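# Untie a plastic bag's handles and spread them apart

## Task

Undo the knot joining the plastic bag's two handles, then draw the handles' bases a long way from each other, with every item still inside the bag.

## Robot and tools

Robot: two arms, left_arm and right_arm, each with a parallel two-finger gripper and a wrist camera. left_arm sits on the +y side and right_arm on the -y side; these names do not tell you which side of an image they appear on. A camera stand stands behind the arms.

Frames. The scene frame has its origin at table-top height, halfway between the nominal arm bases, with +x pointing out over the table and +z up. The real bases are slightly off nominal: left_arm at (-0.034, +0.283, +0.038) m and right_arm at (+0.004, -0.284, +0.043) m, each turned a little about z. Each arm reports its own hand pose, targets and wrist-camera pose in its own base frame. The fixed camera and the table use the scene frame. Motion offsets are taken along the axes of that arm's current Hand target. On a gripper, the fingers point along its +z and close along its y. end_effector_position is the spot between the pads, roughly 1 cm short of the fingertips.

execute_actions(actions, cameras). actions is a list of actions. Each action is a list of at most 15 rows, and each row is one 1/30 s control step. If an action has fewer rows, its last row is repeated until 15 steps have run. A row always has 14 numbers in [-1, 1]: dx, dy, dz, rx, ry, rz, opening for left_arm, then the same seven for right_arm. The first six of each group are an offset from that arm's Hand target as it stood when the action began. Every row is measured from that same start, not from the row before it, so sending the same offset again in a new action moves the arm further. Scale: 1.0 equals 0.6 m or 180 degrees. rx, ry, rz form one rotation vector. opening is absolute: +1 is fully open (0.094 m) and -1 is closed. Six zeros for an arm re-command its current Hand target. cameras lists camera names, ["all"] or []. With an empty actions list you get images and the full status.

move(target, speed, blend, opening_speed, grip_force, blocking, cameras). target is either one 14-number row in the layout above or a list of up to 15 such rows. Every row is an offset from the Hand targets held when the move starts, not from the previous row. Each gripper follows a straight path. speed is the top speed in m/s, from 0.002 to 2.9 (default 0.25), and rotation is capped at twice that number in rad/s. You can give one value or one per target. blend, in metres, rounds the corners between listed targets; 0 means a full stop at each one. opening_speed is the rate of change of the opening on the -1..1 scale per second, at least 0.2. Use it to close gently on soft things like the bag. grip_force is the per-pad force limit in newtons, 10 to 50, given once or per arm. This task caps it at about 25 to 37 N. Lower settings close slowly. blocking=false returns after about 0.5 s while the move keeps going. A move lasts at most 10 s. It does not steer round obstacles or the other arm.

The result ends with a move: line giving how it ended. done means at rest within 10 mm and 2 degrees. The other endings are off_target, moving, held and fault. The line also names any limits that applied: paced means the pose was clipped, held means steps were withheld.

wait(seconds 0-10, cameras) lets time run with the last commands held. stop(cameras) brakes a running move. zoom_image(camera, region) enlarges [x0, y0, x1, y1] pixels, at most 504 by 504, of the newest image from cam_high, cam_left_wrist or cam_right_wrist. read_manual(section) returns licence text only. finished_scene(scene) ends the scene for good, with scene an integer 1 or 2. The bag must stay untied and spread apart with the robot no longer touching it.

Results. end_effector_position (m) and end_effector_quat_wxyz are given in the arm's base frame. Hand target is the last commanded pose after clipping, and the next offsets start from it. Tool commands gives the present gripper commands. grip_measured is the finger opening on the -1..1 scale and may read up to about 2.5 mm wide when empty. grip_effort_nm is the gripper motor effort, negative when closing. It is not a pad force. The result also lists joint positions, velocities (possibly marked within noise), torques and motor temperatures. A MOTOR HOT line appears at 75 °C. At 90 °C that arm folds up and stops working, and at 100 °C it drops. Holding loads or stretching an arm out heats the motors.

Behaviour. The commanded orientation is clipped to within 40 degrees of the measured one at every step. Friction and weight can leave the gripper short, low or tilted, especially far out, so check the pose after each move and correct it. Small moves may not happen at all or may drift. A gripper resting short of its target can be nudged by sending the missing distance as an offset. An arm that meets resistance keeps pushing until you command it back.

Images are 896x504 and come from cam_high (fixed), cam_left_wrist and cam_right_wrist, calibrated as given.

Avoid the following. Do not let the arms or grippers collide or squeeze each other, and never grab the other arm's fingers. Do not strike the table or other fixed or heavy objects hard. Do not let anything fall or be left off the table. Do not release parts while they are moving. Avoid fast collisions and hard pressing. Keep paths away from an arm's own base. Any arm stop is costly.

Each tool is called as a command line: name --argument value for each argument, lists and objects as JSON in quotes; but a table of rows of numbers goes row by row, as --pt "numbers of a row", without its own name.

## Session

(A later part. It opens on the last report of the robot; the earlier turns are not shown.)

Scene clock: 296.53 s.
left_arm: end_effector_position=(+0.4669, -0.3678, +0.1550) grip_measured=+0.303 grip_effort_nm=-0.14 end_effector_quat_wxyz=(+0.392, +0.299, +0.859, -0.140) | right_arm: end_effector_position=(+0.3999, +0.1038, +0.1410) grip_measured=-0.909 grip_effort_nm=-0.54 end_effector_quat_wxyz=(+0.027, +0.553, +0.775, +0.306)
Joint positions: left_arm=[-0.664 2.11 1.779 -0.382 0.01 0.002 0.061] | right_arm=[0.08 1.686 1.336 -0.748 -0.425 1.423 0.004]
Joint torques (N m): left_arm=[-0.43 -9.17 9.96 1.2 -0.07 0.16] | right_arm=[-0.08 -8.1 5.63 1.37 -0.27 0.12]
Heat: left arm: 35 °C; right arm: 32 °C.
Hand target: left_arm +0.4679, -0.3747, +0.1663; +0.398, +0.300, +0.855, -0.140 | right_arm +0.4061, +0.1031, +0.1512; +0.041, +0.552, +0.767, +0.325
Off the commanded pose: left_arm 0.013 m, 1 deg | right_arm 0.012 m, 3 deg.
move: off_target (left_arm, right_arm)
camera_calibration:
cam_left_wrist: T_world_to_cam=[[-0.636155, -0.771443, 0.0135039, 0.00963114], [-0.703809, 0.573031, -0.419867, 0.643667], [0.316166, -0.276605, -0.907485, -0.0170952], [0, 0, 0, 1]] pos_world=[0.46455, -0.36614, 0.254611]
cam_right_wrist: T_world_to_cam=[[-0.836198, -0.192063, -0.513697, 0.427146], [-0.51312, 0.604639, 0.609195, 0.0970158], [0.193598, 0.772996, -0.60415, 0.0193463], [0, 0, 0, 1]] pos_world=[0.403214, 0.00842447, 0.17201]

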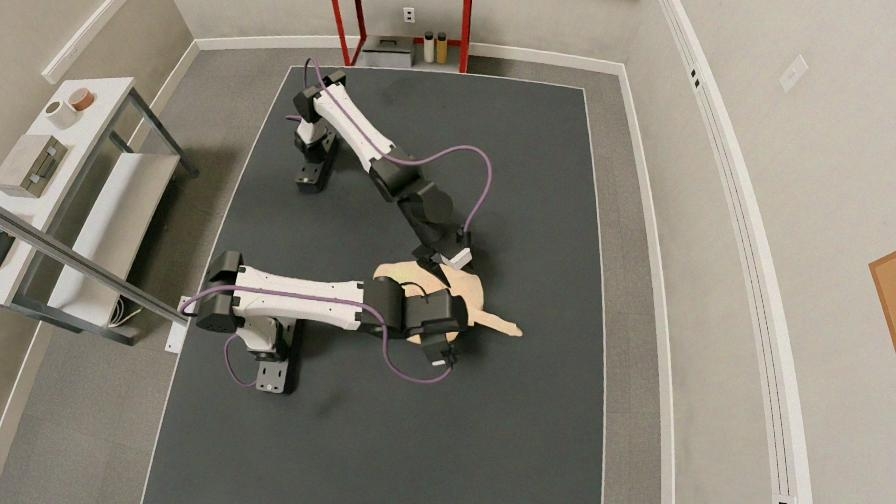

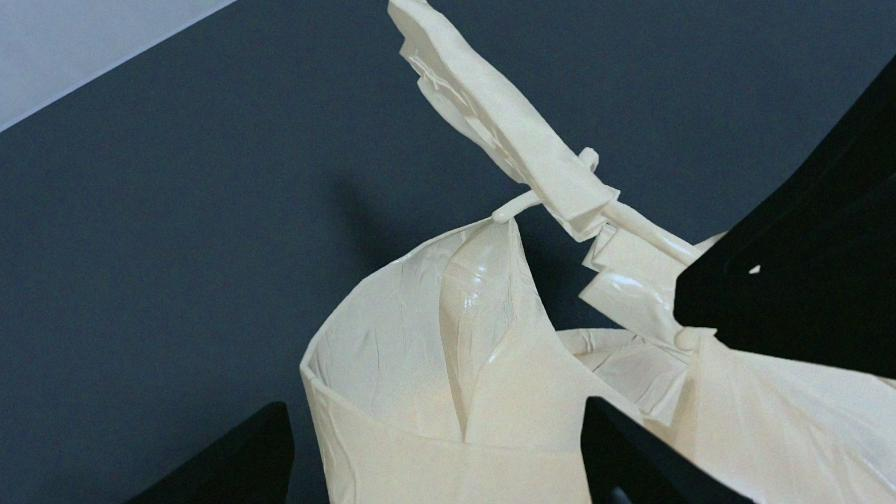

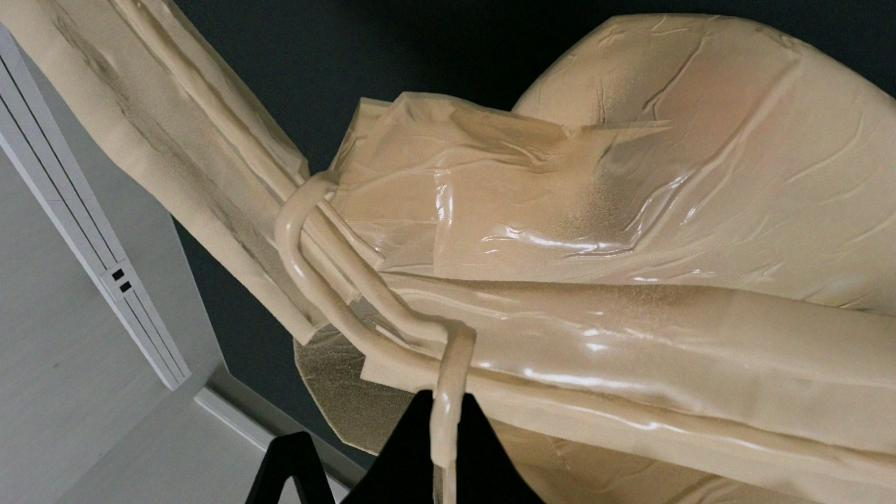

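move --pt "-0.004 -0.032 0.08 0 0 0 -0.3 0 0 0 0 0 0 -1" --pt "-0.004 -0.032 0.16 0 0 0 -0.3 0 0 0 0 0 0 -1" --speed 0.1 --cameras '["cam_left_wrist","cam_right_wrist"]'

Scene clock: 310.80 s.
left_arm: end_effector_position=(+0.5116, -0.4302, +0.0970) grip_measured=-0.297 grip_effort_nm=-0.14 end_effector_quat_wxyz=(+0.390, +0.305, +0.858, -0.137) | right_arm: end_effector_position=(+0.4051, +0.0895, +0.1400) grip_measured=-0.909 grip_effort_nm=-0.54 end_effector_quat_wxyz=(+0.044, +0.566, +0.767, +0.298)
Joint positions: left_arm=[-0.704 2.49 2.198 -0.426 -0.019 -0.012 0.033] | right_arm=[0.055 1.686 1.336 -0.74 -0.395 1.425 0.004]
Joint torques (N m): left_arm=[-0.18 -10.84 10.06 1.29 -0.05 0.07] | right_arm=[1.03 -8.2 5.6 1.31 -0.58 0.11]
Heat: left arm: 37 °C; right arm: 32 °C.
Hand target: left_arm +0.5144, -0.4367, +0.1064; +0.398, +0.300, +0.855, -0.140 | right_arm +0.4061, +0.1031, +0.1512; +0.041, +0.552, +0.767, +0.325
Off the commanded pose: left_arm 0.012 m, 1 deg | right_arm 0.018 m, 4 deg.
move: off_target (left_arm, right_arm)
camera_calibration:
cam_left_wrist: T_world_to_cam=[[-0.642974, -0.765873, 0.00479359, -0.00248527], [-0.698344, 0.583688, -0.414275, 0.687826], [0.314484, -0.269716, -0.910139, -0.0970549], [0, 0, 0, 1]] pos_world=[0.509263, -0.429557, 0.196628]
cam_right_wrist: T_world_to_cam=[[-0.838802, -0.172055, -0.516535, 0.427879], [-0.494052, 0.639164, 0.589391, 0.100931], [0.228743, 0.749578, -0.621136, 0.0190938], [0, 0, 0, 1]] pos_world=[0.404403, -0.00520544, 0.173386]
Images, in order (width x height): cam_left_wrist 896x504, cam_right_wrist 896x504.

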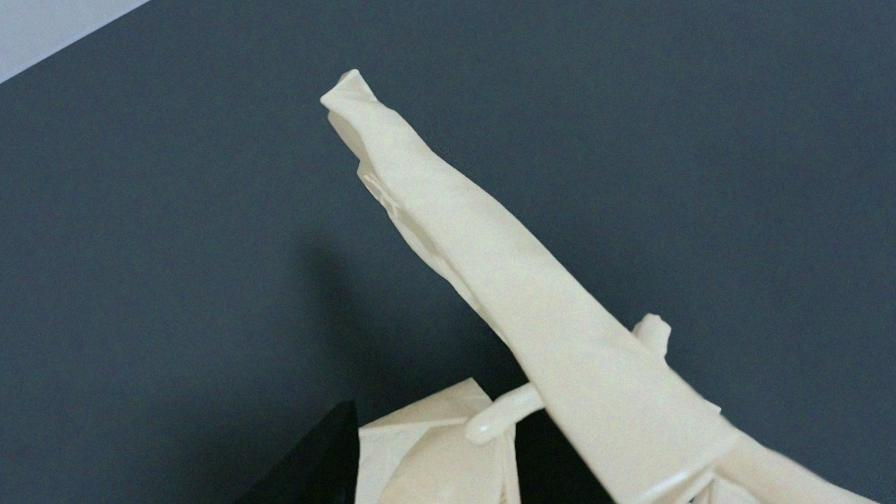

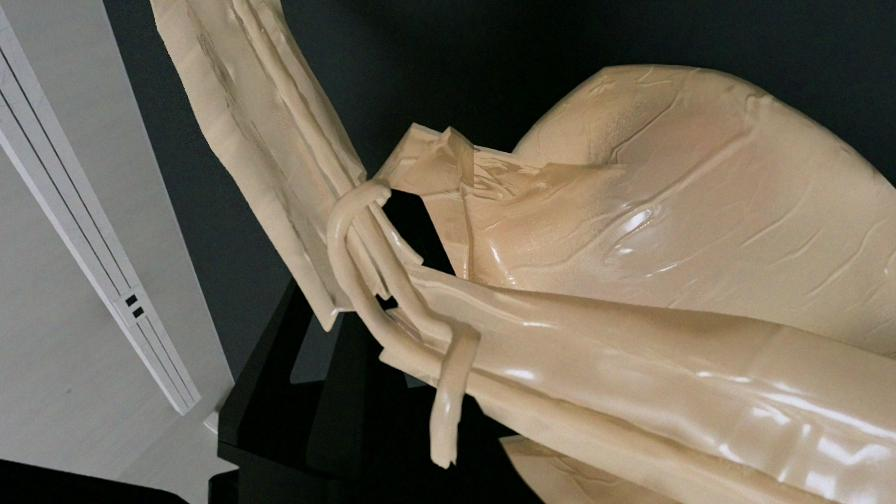

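move --target '[0,0,0,0,0,0,-1,0,0,0,0,0,0,-1]' --cameras '["cam_left_wrist"]'

Scene clock: 317.37 s.
left_arm: end_effector_position=(+0.5142, -0.4267, +0.0957) grip_measured=-0.961 grip_effort_nm=-0.58 end_effector_quat_wxyz=(+0.390, +0.299, +0.861, -0.133) | right_arm: end_effector_position=(+0.4041, +0.0909, +0.1390) grip_measured=-0.909 grip_effort_nm=-0.54 end_effector_quat_wxyz=(+0.041, +0.566, +0.768, +0.298)
Joint positions: left_arm=[-0.7 2.492 2.198 -0.428 -0.027 -0.02 0.002] | right_arm=[0.058 1.686 1.333 -0.74 -0.397 1.427 0.004]
Joint torques (N m): left_arm=[-0.44 -10.93 10.11 1.29 0.02 0.08] | right_arm=[0.77 -8.09 5.78 1.3 -0.53 0.08]
Motor temperatures (°C): left_arm=[21 30 38 29 19 18 19] | right_arm=[19 32 32 31 21 18 21]
Heat: left arm: 38 °C; right arm: 32 °C.
Hand target: left_arm +0.5144, -0.4367, +0.1064; +0.398, +0.300, +0.855, -0.140 | right_arm +0.4061, +0.1031, +0.1512; +0.041, +0.552, +0.767, +0.325
Off the commanded pose: left_arm 0.015 m, 1 deg | right_arm 0.017 m, 4 deg.
move: off_target (left_arm, right_arm)
camera_calibration:
cam_left_wrist: T_world_to_cam=[[-0.631092, -0.775689, 0.00541293, -0.00847503], [-0.708335, 0.57342, -0.411643, 0.687469], [0.316204, -0.263619, -0.911329, -0.0962429], [0, 0, 0, 1]] pos_world=[0.512043, -0.426154, 0.195329]
Images, in order (width x height): cam_left_wrist 896x504.

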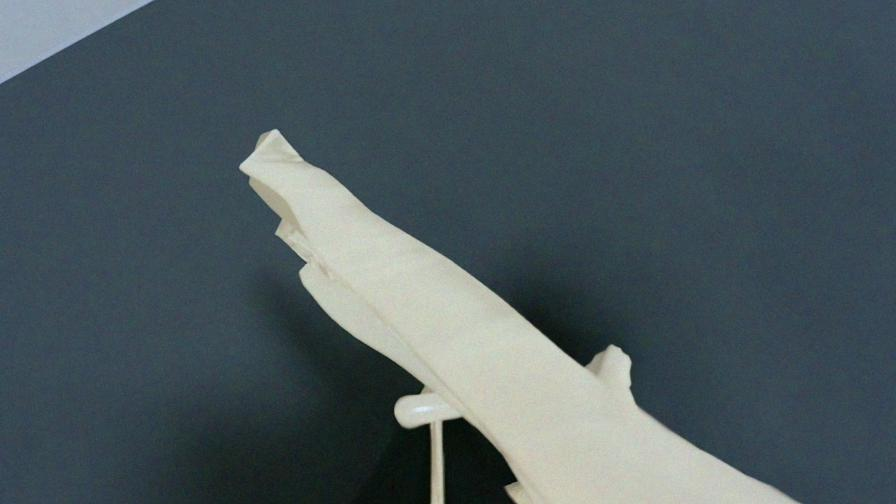

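move --target '[0.028,0.104,-0.085,0,0,0,-1,-0.155,-0.138,-0.183,0,0,0,-1]' --speed 0.06 --cameras '["all"]'

Scene clock: 333.03 s.
left_arm: end_effector_position=(+0.4858, -0.4029, +0.1085) grip_measured=-0.961 grip_effort_nm=-0.58 end_effector_quat_wxyz=(+0.370, +0.333, +0.846, -0.192) | right_arm: end_effector_position=(+0.3296, -0.0226, +0.1525) grip_measured=-0.909 grip_effort_nm=-0.54 end_effector_quat_wxyz=(+0.004, +0.547, +0.762, +0.346)
Joint positions: left_arm=[-0.65 2.303 1.908 -0.325 0.153 0.029 0.002] | right_arm=[-0.408 1.574 1.255 -1.063 -0.685 0.905 0.004]
Joint torques (N m): left_arm=[4.19 -14.78 4.74 1.28 -0.74 0.37] | right_arm=[-2.67 -8.03 7.84 0.36 0.11 -0.21]
Motor temperatures (°C): left_arm=[21 35 39 29 19 18 19] | right_arm=[19 32 33 31 21 18 21]
Heat: left arm: 39 °C; right arm: 33 °C.
Hand target: left_arm +0.5145, -0.3568, +0.1263; +0.398, +0.300, +0.855, -0.140 | right_arm +0.3279, -0.0427, +0.1648; +0.041, +0.552, +0.767, +0.325
Off the commanded pose: left_arm 0.057 m, 8 deg | right_arm 0.024 m, 5 deg.
move: off_target (left_arm, right_arm)
camera_calibration:
cam_left_wrist: T_world_to_cam=[[-0.715745, -0.692993, 0.0864261, 0.0575139], [-0.657125, 0.626409, -0.419284, 0.65637], [0.236423, -0.356893, -0.903732, -0.0689666], [0, 0, 0, 1]] pos_world=[0.488788, -0.395913, 0.207907]
cam_right_wrist: T_world_to_cam=[[-0.827743, -0.151438, -0.540285, 0.352133], [-0.527569, 0.537957, 0.657475, 0.12619], [0.191083, 0.829258, -0.525184, 0.12771], [0, 0, 0, 1]] pos_world=[0.333647, -0.120463, 0.174356]

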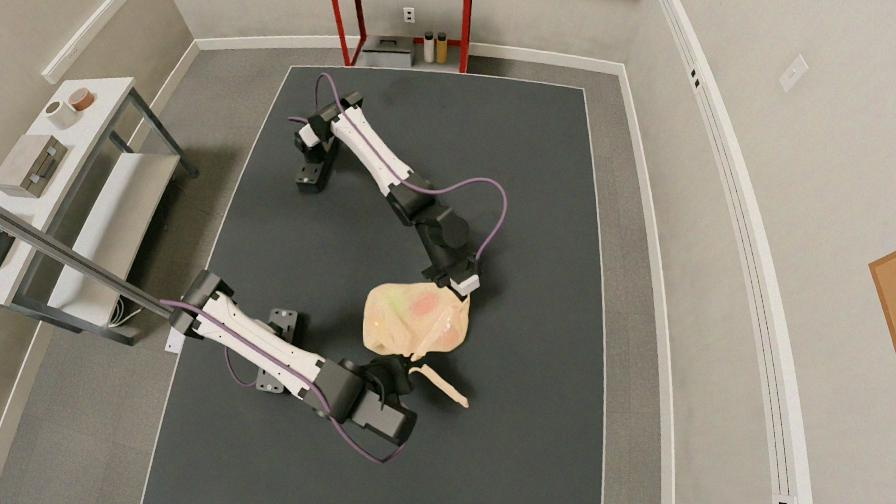

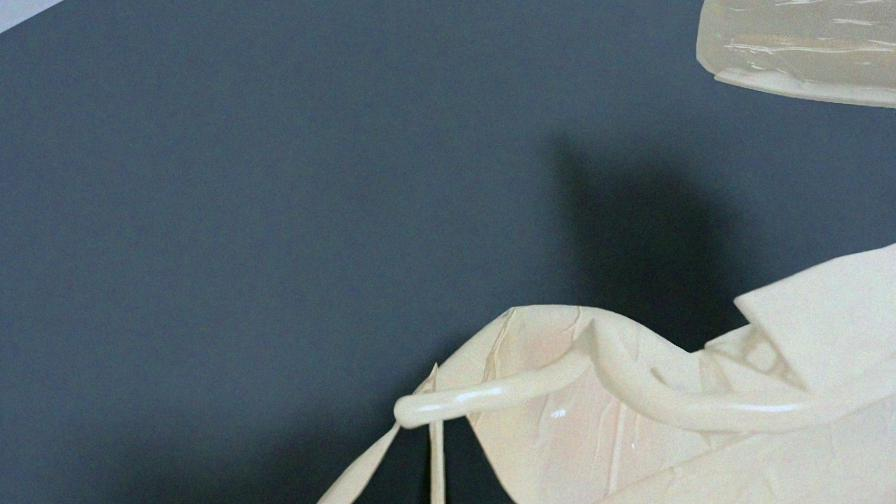

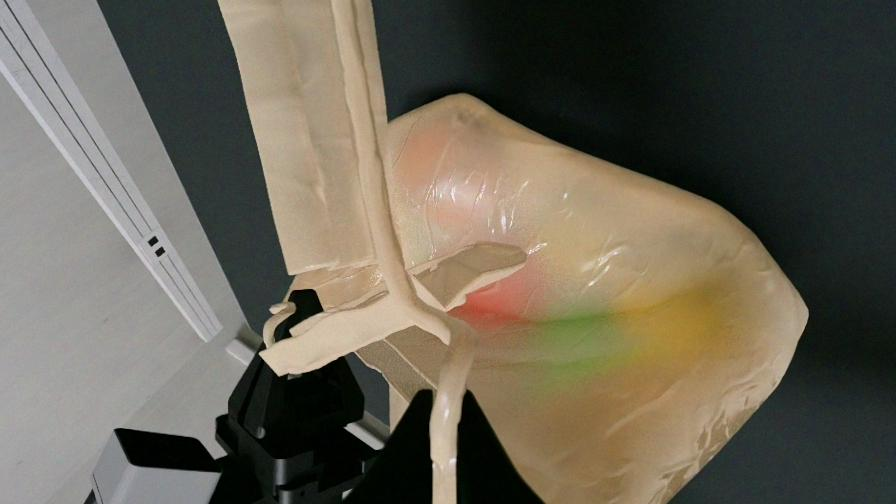

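move --target '[-0.03,0.04,-0.067,0,0,0,-1,-0.088,-0.037,-0.125,0,0,0,-1]' --speed 0.06 --cameras '["all"]'

Scene clock: 342.77 s.
left_arm: end_effector_position=(+0.5161, -0.3332, +0.1266) grip_measured=-0.961 grip_effort_nm=-0.58 end_effector_quat_wxyz=(+0.375, +0.300, +0.867, -0.135) | right_arm: end_effector_position=(+0.2959, -0.1223, +0.1880) grip_measured=-0.996 grip_effort_nm=-0.17 end_effector_quat_wxyz=(+0.027, +0.561, +0.761, +0.325)
Joint positions: left_arm=[-0.546 2.237 1.899 -0.417 0.096 0.079 0.002] | right_arm=[-0.733 1.697 1.551 -1.437 -0.664 0.532 0]
Joint torques (N m): left_arm=[0.54 -15.83 6.72 1.17 0.21 0.24] | right_arm=[-0.36 -6 7.61 0.07 -0.38 -0.18]
Heat: left arm: 38 °C; right arm: 34 °C.
Hand target: left_arm +0.5146, -0.3260, +0.1660; +0.398, +0.300, +0.855, -0.140 | right_arm +0.2985, -0.1268, +0.1960; +0.041, +0.552, +0.767, +0.325
Off the commanded pose: left_arm 0.040 m, 3 deg | right_arm 0.009 m, 2 deg.
move: off_target (left_arm)
camera_calibration:
cam_left_wrist: T_world_to_cam=[[-0.633341, -0.77368, 0.0172987, 0.0652848], [-0.718502, 0.579574, -0.384511, 0.651929], [0.287462, -0.255955, -0.922959, -0.0251458], [0, 0, 0, 1]] pos_world=[0.516988, -0.333768, 0.226336]
cam_right_wrist: T_world_to_cam=[[-0.831964, -0.150843, -0.533931, 0.328514], [-0.508019, 0.593985, 0.623778, 0.146085], [0.223054, 0.790208, -0.570805, 0.229917], [0, 0, 0, 1]] pos_world=[0.296242, -0.2189, 0.215517]

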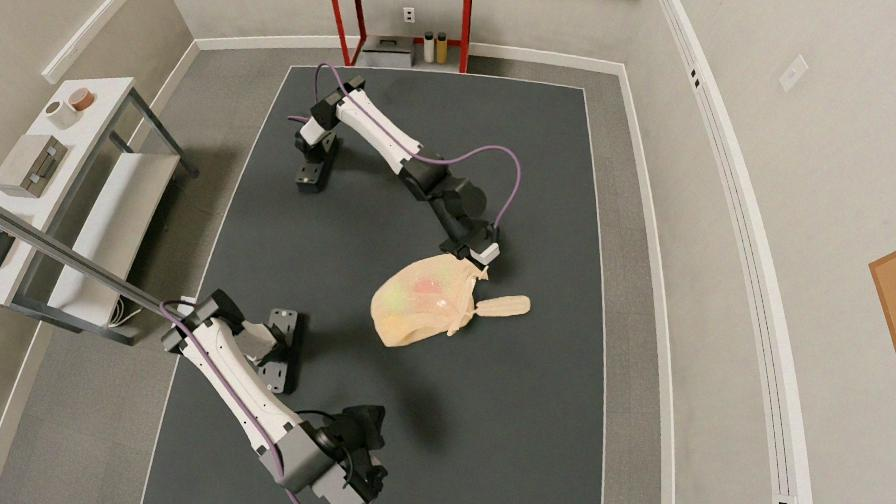

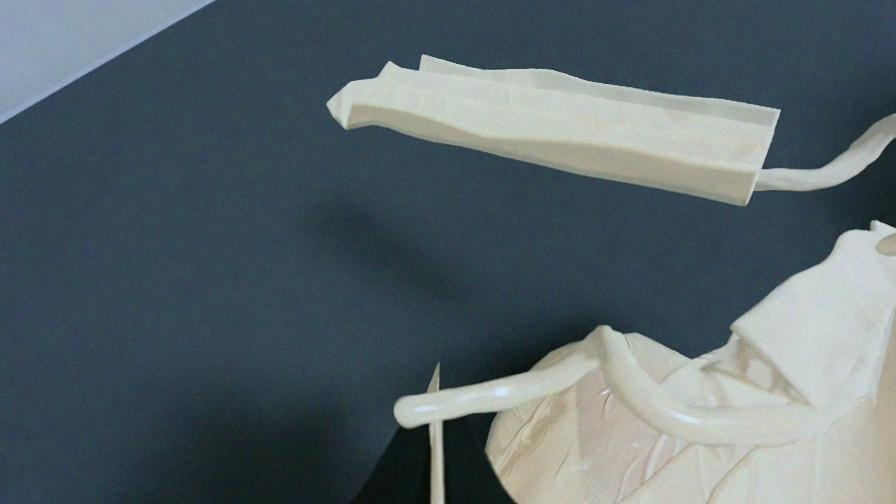

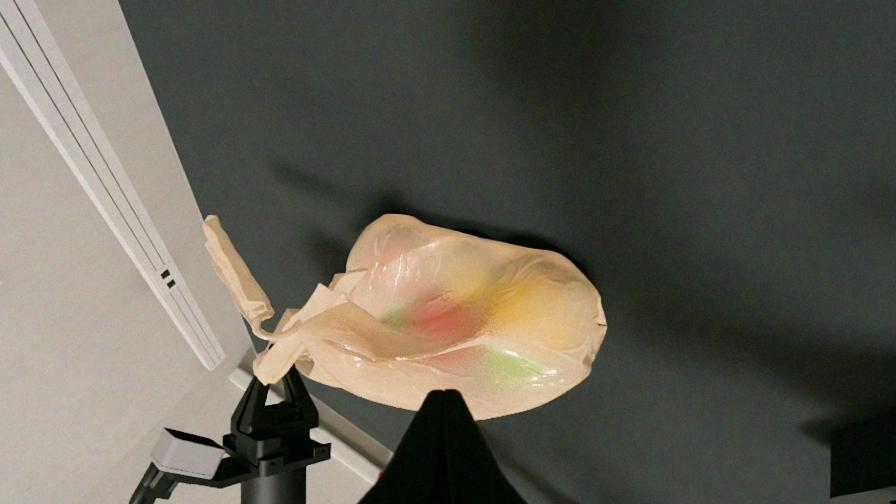

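zoom_image --camera "cam_right_wrist" --region '[180, 200, 460, 420]'

zoom_image --camera "cam_high" --region '[360, 230, 540, 360]'

Scaled by 1.800 from the camera's 896x504 image, which has a finer 1280x720 frame.

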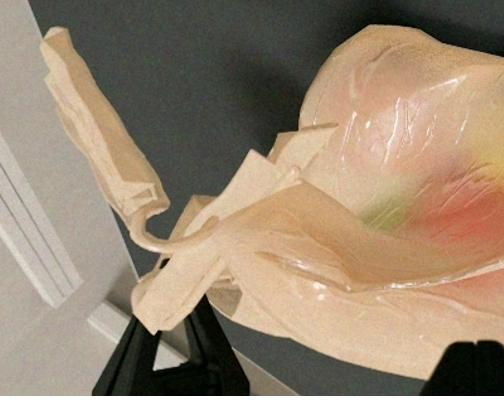

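Scaled by 2.800 from the camera's 896x504 image, which has a finer 1280x720 frame.

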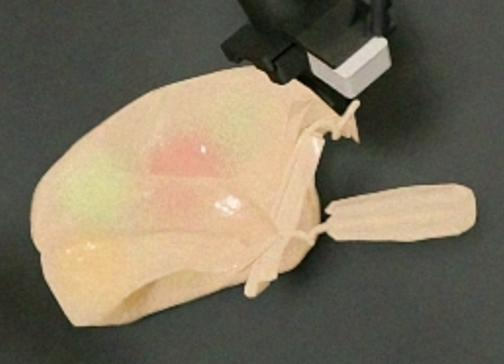

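move --target '[-0.02,0.18,-0.14,0,0,0,-1,0,0,0,0,0,0,-1]' --speed 0.15 --cameras '["all"]'

zoom_image --camera "cam_high" --region '[360, 200, 560, 360]'

Scene clock: 359.10 s.
left_arm: end_effector_position=(+0.5418, -0.2020, +0.1764) grip_measured=-0.961 grip_effort_nm=-0.58 end_effector_quat_wxyz=(+0.358, +0.291, +0.877, -0.133) | right_arm: end_effector_position=(+0.2959, -0.1223, +0.1880) grip_measured=-0.996 grip_effort_nm=-0.17 end_effector_quat_wxyz=(+0.027, +0.560, +0.762, +0.325)
Joint positions: left_arm=[-0.273 2.138 1.969 -0.661 0.282 0.258 0.002] | right_arm=[-0.733 1.697 1.551 -1.437 -0.664 0.531 0]
Joint torques (N m): left_arm=[0.01 -14.82 9.84 1.1 0.4 0.23] | right_arm=[-0.23 -6.01 7.61 0.07 -0.36 -0.19]
Motor temperatures (°C): left_arm=[21 43 37 28 19 18 19] | right_arm=[19 30 35 29 21 18 20]
Heat: left arm: 43 °C; right arm: 35 °C.
Hand target: left_arm +0.5380, -0.2064, +0.2292; +0.398, +0.300, +0.855, -0.140 | right_arm +0.2985, -0.1268, +0.1960; +0.041, +0.552, +0.767, +0.325
Off the commanded pose: left_arm 0.053 m, 5 deg | right_arm 0.009 m, 2 deg.
move: off_target (left_arm)
camera_calibration:
cam_left_wrist: T_world_to_cam=[[-0.618782, -0.784769, 0.0353005, 0.168968], [-0.742926, 0.570004, -0.350935, 0.618832], [0.255282, -0.243378, -0.935734, 0.0692841], [0, 0, 0, 1]] pos_world=[0.546614, -0.203274, 0.276037]
cam_right_wrist: T_world_to_cam=[[-0.831394, -0.152186, -0.534438, 0.328248], [-0.509177, 0.593802, 0.623007, 0.146605], [0.222537, 0.790088, -0.571173, 0.230101], [0, 0, 0, 1]] pos_world=[0.296345, -0.218899, 0.21552]

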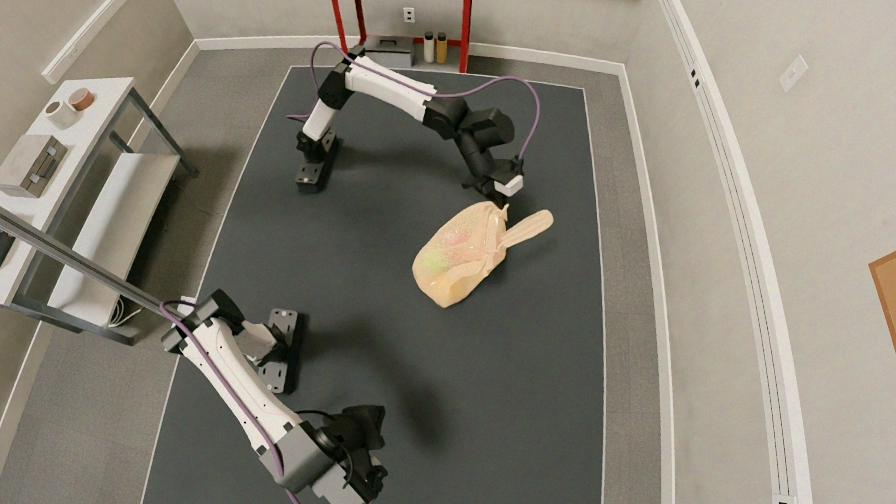

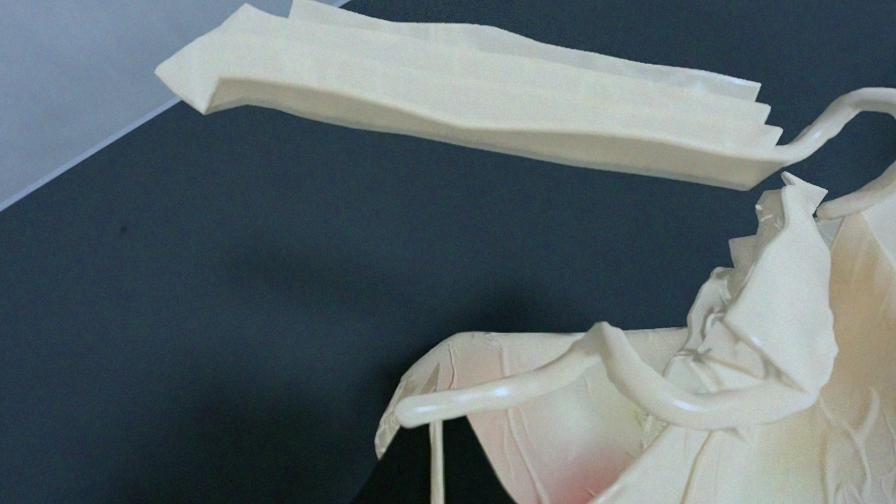

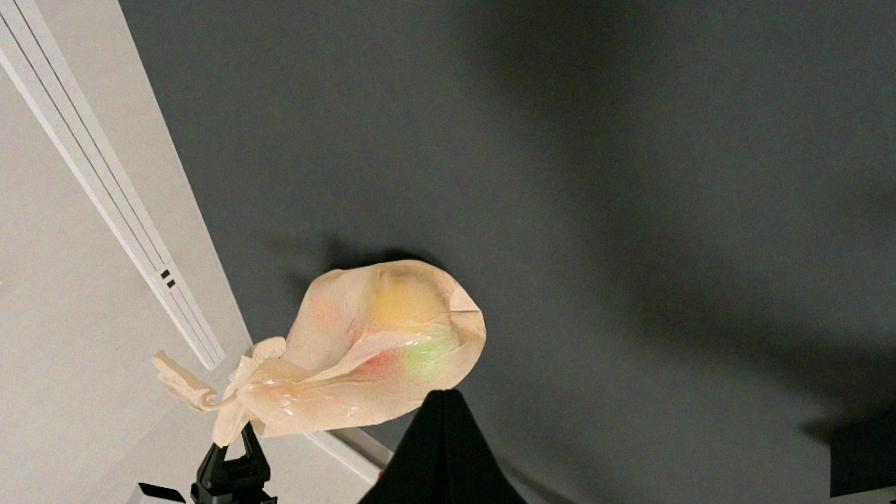

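Scaled by 2.520 from the camera's 896x504 image, which has a finer 1280x720 frame.

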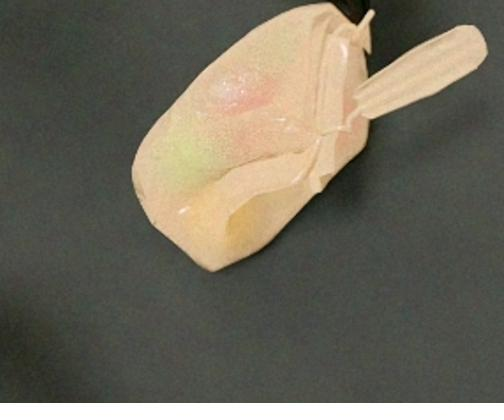

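move --target '[0,0,0,0,0,0,-1,0.308,0.278,0.325,0,0,-0.36,0]' --speed 0.2 --cameras '["cam_left_wrist","cam_right_wrist"]'

Scene clock: 386.17 s.
left_arm: end_effector_position=(+0.5408, -0.2045, +0.1764) grip_measured=-0.961 grip_effort_nm=-0.58 end_effector_quat_wxyz=(+0.357, +0.293, +0.877, -0.134) | right_arm: end_effector_position=(+0.4319, +0.1521, +0.1730) grip_measured=-0.002 grip_effort_nm=0.15 end_effector_quat_wxyz=(+0.175, +0.070, +0.950, +0.250)
Joint positions: left_arm=[-0.278 2.138 1.969 -0.661 0.282 0.258 0.002] | right_arm=[0.198 1.829 1.63 -0.868 -0.379 0.443 0.047]
Joint torques (N m): left_arm=[-0.02 -14.83 9.84 1.1 0.39 0.23] | right_arm=[-0.06 -7.8 8.76 1.44 -0.11 -0.22]
Motor temperatures (°C): left_arm=[21 52 38 27 19 18 19] | right_arm=[19 29 36 28 20 18 20]
Heat: left arm: 52 °C; right arm: 36 °C.
Hand target: left_arm +0.5380, -0.2064, +0.2292; +0.398, +0.300, +0.855, -0.140 | right_arm +0.4460, +0.1528, +0.1883; +0.209, +0.056, +0.943, +0.253
Off the commanded pose: left_arm 0.053 m, 5 deg | right_arm 0.021 m, 4 deg.
move: off_target (left_arm, right_arm)
camera_calibration:
cam_left_wrist: T_world_to_cam=[[-0.622367, -0.781927, 0.0353416, 0.16892], [-0.740317, 0.573386, -0.350939, 0.618794], [0.254145, -0.244577, -0.935731, 0.0693014], [0, 0, 0, 1]] pos_world=[0.545621, -0.205775, 0.276037]
cam_right_wrist: T_world_to_cam=[[-0.0433744, -0.858206, -0.511469, 0.238102], [-0.997427, 0.00794545, 0.0712535, 0.457696], [-0.0570863, 0.513243, -0.856342, 0.186692], [0, 0, 0, 1]] pos_world=[0.477504, 0.104886, 0.249041]
Images, in order (width x height): cam_left_wrist 896x504, cam_right_wrist 896x504.

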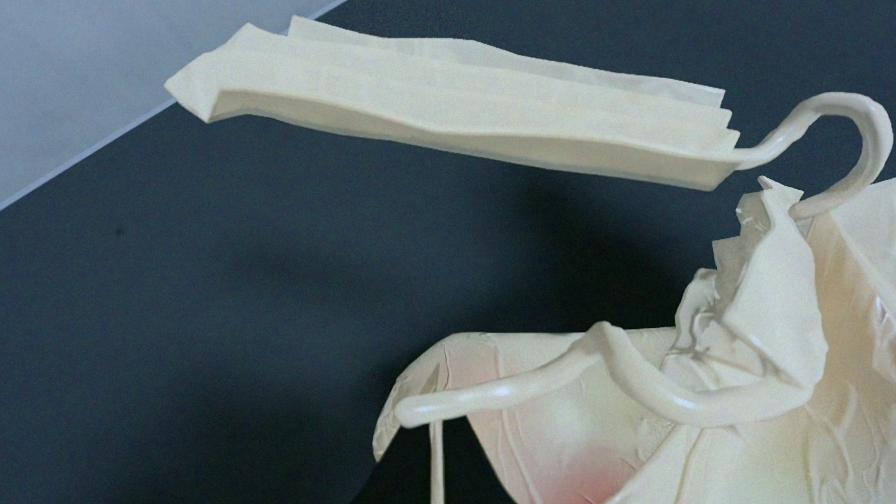

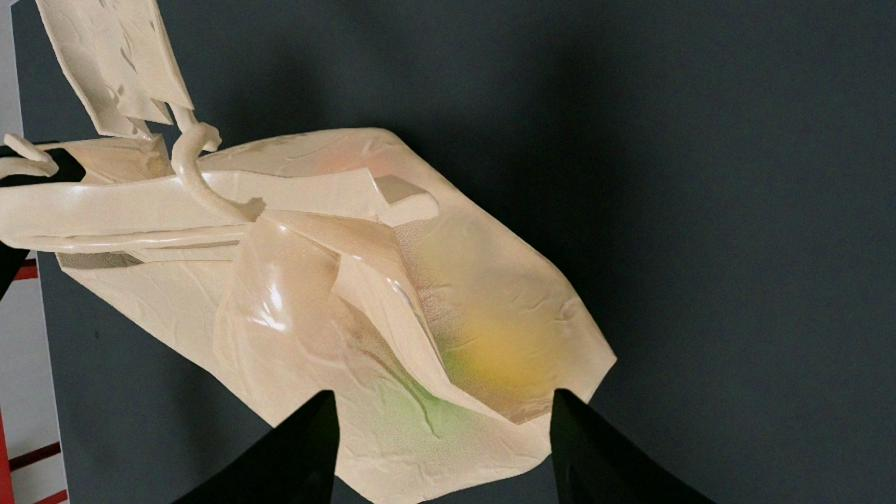

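move --pt "0 0 0 0 0 0 -1 -0.066 0.098 -0.007 0 0 0 -0.2" --pt "0 0 0 0 0 0 -1 -0.064 0.098 0.076 0 0 0 -0.2" --speed 0.12 --cameras '["cam_left_wrist","cam_right_wrist"]'

Scene clock: 420.80 s.
left_arm: end_effector_position=(+0.5408, -0.2045, +0.1764) grip_measured=-0.961 grip_effort_nm=-0.58 end_effector_quat_wxyz=(+0.357, +0.293, +0.877, -0.134) | right_arm: end_effector_position=(+0.4934, +0.2138, +0.1880) grip_measured=-0.198 grip_effort_nm=-0.11 end_effector_quat_wxyz=(+0.190, +0.053, +0.949, +0.247)
Joint positions: left_arm=[-0.278 2.138 1.969 -0.661 0.282 0.258 0.002] | right_arm=[0.308 2.139 2.118 -0.992 -0.316 0.511 0.038]
Joint torques (N m): left_arm=[-0.02 -14.84 9.83 1.1 0.39 0.23] | right_arm=[0.18 -10.63 5.85 1.55 -0.11 0.08]
Motor temperatures (°C): left_arm=[21 58 40 26 19 18 20] | right_arm=[19 30 38 29 20 18 20]
Heat: left arm: 58 °C; right arm: 38 °C.
Hand target: left_arm +0.5380, -0.2064, +0.2292; +0.398, +0.300, +0.855, -0.140 | right_arm +0.5001, +0.2163, +0.1960; +0.209, +0.056, +0.943, +0.253
Off the commanded pose: left_arm 0.053 m, 5 deg | right_arm 0.011 m, 2 deg.
move: off_target (left_arm, right_arm)
camera_calibration:
cam_left_wrist: T_world_to_cam=[[-0.622367, -0.781927, 0.0353416, 0.16892], [-0.740317, 0.573386, -0.350939, 0.618794], [0.254145, -0.244577, -0.935731, 0.0693014], [0, 0, 0, 1]] pos_world=[0.545621, -0.205775, 0.276037]
cam_right_wrist: T_world_to_cam=[[-0.00501217, -0.86571, -0.50052, 0.281959], [-0.999232, -0.0151097, 0.0361403, 0.529874], [-0.0388498, 0.500317, -0.86497, 0.166772], [0, 0, 0, 1]] pos_world=[0.537359, 0.168662, 0.266229]
Images, in order (width x height): cam_left_wrist 896x504, cam_right_wrist 896x504.

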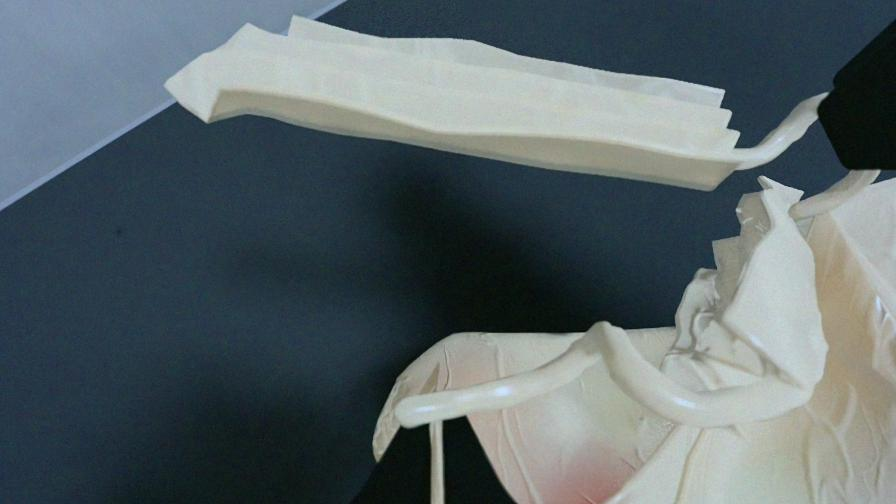

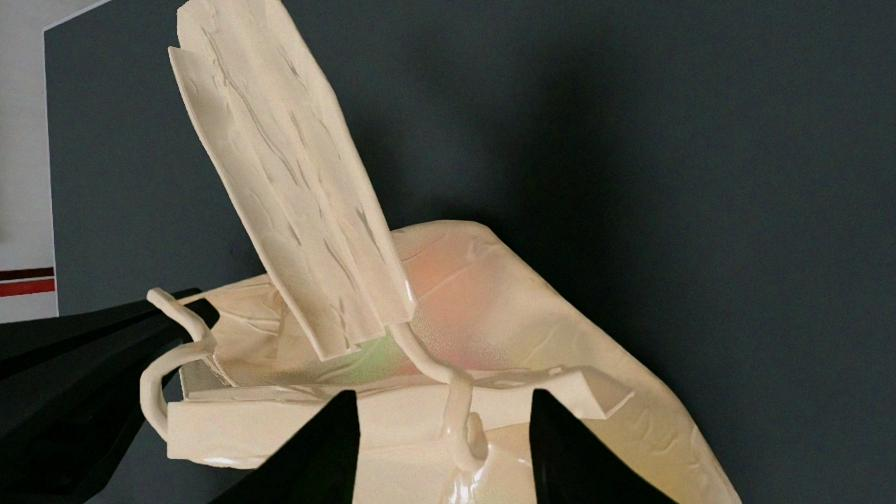

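move --target '[0,0,0,0,0,0,-1,0,0,0,0,0,0,-1]' --cameras '["cam_right_wrist"]'

Scene clock: 428.50 s.
left_arm: end_effector_position=(+0.5408, -0.2045, +0.1764) grip_measured=-0.961 grip_effort_nm=-0.58 end_effector_quat_wxyz=(+0.357, +0.293, +0.877, -0.134) | right_arm: end_effector_position=(+0.4931, +0.2145, +0.1880) grip_measured=-0.939 grip_effort_nm=-0.54 end_effector_quat_wxyz=(+0.189, +0.052, +0.949, +0.247)
Joint positions: left_arm=[-0.278 2.138 1.969 -0.661 0.282 0.258 0.002] | right_arm=[0.31 2.139 2.118 -0.992 -0.316 0.511 0.003]
Joint torques (N m): left_arm=[-0.02 -14.83 9.84 1.11 0.4 0.23] | right_arm=[0.08 -10.73 5.87 1.55 -0.08 0.11]
Motor temperatures (°C): left_arm=[21 58 40 26 19 18 20] | right_arm=[19 31 38 30 20 18 20]
Heat: left arm: 58 °C; right arm: 38 °C.
Hand target: left_arm +0.5380, -0.2064, +0.2292; +0.398, +0.300, +0.855, -0.140 | right_arm +0.5001, +0.2163, +0.1960; +0.209, +0.056, +0.943, +0.253
Off the commanded pose: left_arm 0.053 m, 5 deg | right_arm 0.011 m, 2 deg.
move: off_target (left_arm, right_arm)
camera_calibration:
cam_right_wrist: T_world_to_cam=[[-0.00371517, -0.865692, -0.500564, 0.281965], [-0.999206, -0.0166411, 0.0361958, 0.529918], [-0.0396643, 0.500301, -0.864943, 0.166795], [0, 0, 0, 1]] pos_world=[0.53716, 0.169465, 0.266229]
Images, in order (width x height): cam_right_wrist 896x504.

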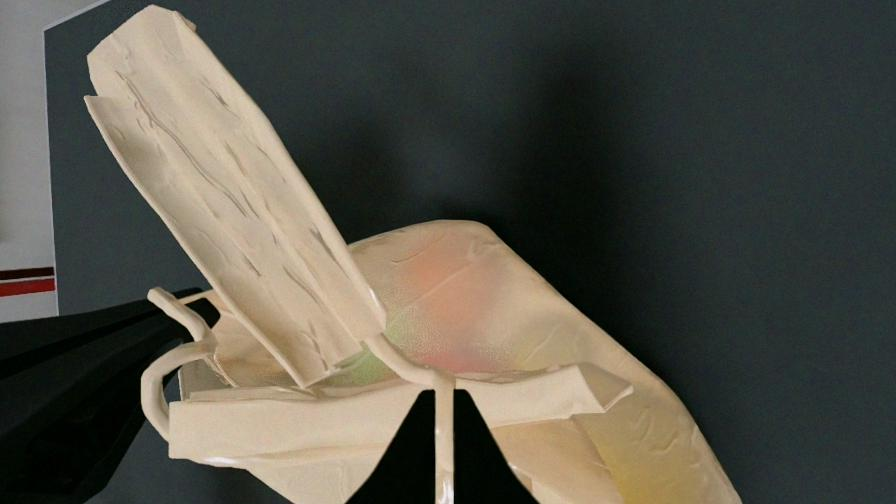

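move --target '[0,0,0,0,0,0,-1,0,-0.245,-0.17,0,0,0,-1]' --speed 0.08 --cameras '["all"]'

Scene clock: 438.40 s.
left_arm: end_effector_position=(+0.5375, -0.2109, +0.1789) grip_measured=-0.960 grip_effort_nm=-0.58 end_effector_quat_wxyz=(+0.356, +0.298, +0.873, -0.150) | right_arm: end_effector_position=(+0.4645, +0.0427, +0.1871) grip_measured=-0.996 grip_effort_nm=-0.17 end_effector_quat_wxyz=(+0.196, +0.068, +0.943, +0.259)
Joint positions: left_arm=[-0.281 2.136 1.971 -0.663 0.314 0.253 0.002] | right_arm=[-0.095 1.939 1.827 -1.032 -0.521 0.164 0]
Joint torques (N m): left_arm=[-0.05 -14.71 9.76 1.12 0.08 0.21] | right_arm=[0.32 -11.74 5.71 0.81 -0.19 -0.2]
Motor temperatures (°C): left_arm=[21 58 40 26 19 17 20] | right_arm=[19 33 37 30 20 18 20]
Heat: left arm: 58 °C; right arm: 37 °C.
Hand target: left_arm +0.5380, -0.2064, +0.2292; +0.398, +0.300, +0.855, -0.140 | right_arm +0.4571, +0.0428, +0.2026; +0.209, +0.056, +0.943, +0.253
Off the commanded pose: left_arm 0.050 m, 5 deg | right_arm 0.017 m, 2 deg.
move: off_target (left_arm, right_arm)
camera_calibration:
cam_left_wrist: T_world_to_cam=[[-0.638783, -0.76706, 0.0597929, 0.169364], [-0.730411, 0.580168, -0.360422, 0.618689], [0.241775, -0.273905, -0.930871, 0.0703991], [0, 0, 0, 1]] pos_world=[0.543064, -0.209749, 0.278395]
cam_right_wrist: T_world_to_cam=[[-0.0250688, -0.849809, -0.526494, 0.146803], [-0.999522, 0.0117679, 0.0285972, 0.498792], [-0.0181065, 0.526959, -0.849698, 0.236901], [0, 0, 0, 1]] pos_world=[0.506523, -0.00595252, 0.264321]

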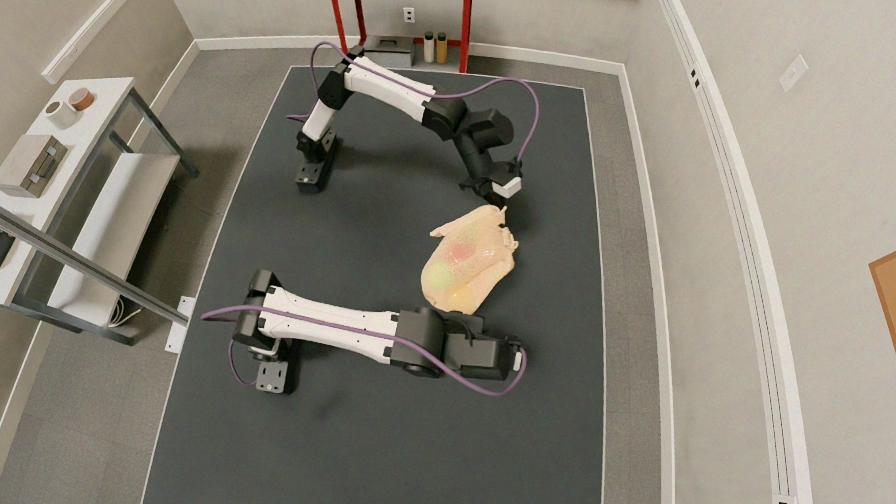

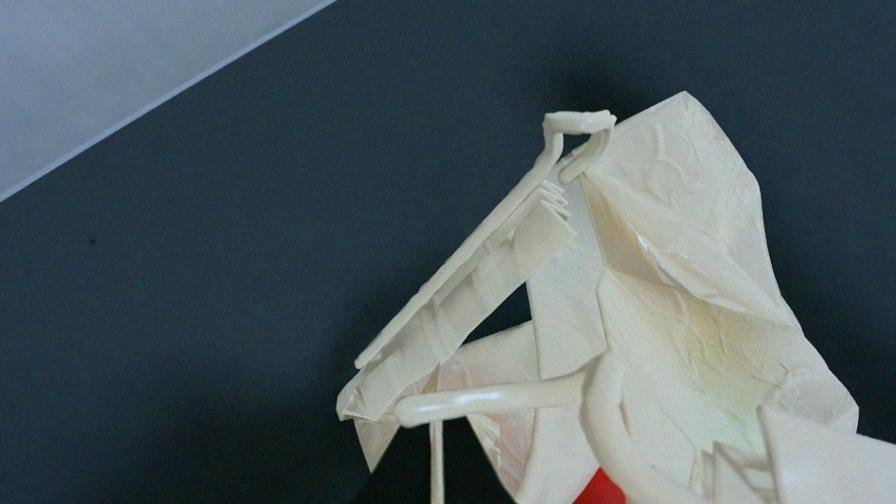

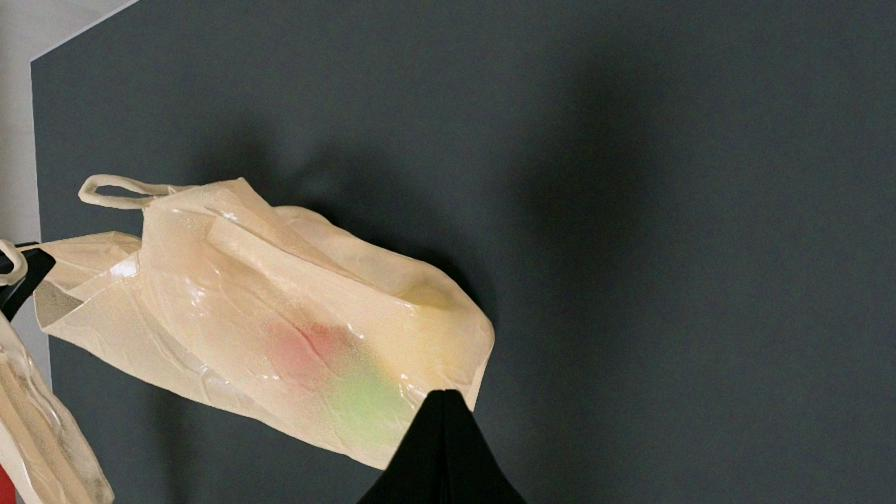

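move --pt "0 0 0 0 0 0 -1 0.017 0.222 0.142 0 0 0 -0.1" --pt "0 0 0 0 0 0 -1 0.017 0.222 0.26 0 0 0 -0.1" --speed 0.15 --cameras '["cam_left_wrist","cam_right_wrist"]'

Scene clock: 461.20 s.
left_arm: end_effector_position=(+0.5375, -0.2109, +0.1789) grip_measured=-0.960 grip_effort_nm=-0.58 end_effector_quat_wxyz=(+0.356, +0.298, +0.873, -0.150) | right_arm: end_effector_position=(+0.4990, +0.2265, +0.1214) grip_measured=-0.102 grip_effort_nm=0.15 end_effector_quat_wxyz=(+0.174, +0.055, +0.953, +0.240)
Joint positions: left_arm=[-0.281 2.136 1.971 -0.663 0.314 0.253 0.002] | right_arm=[0.331 2.185 1.942 -0.799 -0.303 0.529 0.042]
Joint torques (N m): left_arm=[0.01 -14.71 9.76 1.12 0.07 0.21] | right_arm=[0.2 -11.23 8.73 1.52 -0.04 0.15]
Motor temperatures (°C): left_arm=[21 53 40 26 19 17 20] | right_arm=[19 38 36 29 20 18 20]
Heat: left arm: 53 °C; right arm: 38 °C.
Hand target: left_arm +0.5380, -0.2064, +0.2292; +0.398, +0.300, +0.855, -0.140 | right_arm +0.5136, +0.2310, +0.1429; +0.209, +0.056, +0.943, +0.253
Off the commanded pose: left_arm 0.050 m, 5 deg | right_arm 0.026 m, 4 deg.
move: off_target (left_arm, right_arm)
camera_calibration:
cam_left_wrist: T_world_to_cam=[[-0.638783, -0.76706, 0.0597929, 0.169364], [-0.730411, 0.580168, -0.360422, 0.618689], [0.241775, -0.273905, -0.930871, 0.0703991], [0, 0, 0, 1]] pos_world=[0.543064, -0.209749, 0.278395]
cam_right_wrist: T_world_to_cam=[[-0.0196549, -0.871801, -0.489467, 0.267056], [-0.9975, -0.016136, 0.0687956, 0.533432], [-0.0678741, 0.489595, -0.869304, 0.120383], [0, 0, 0, 1]] pos_world=[0.545519, 0.182488, 0.198666]
Images, in order (width x height): cam_left_wrist 896x504, cam_right_wrist 896x504.

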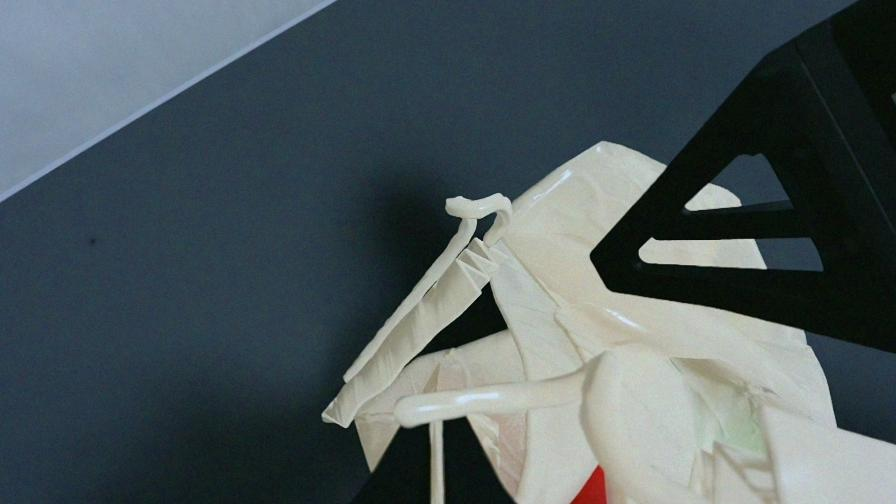

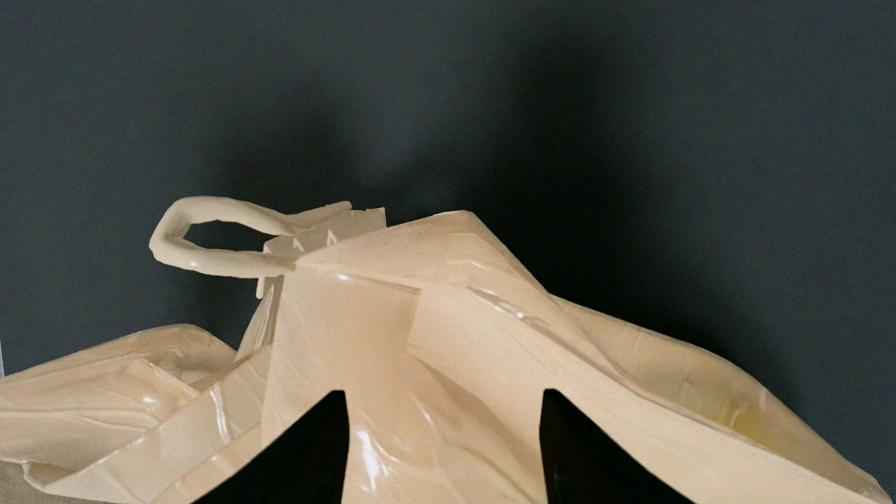

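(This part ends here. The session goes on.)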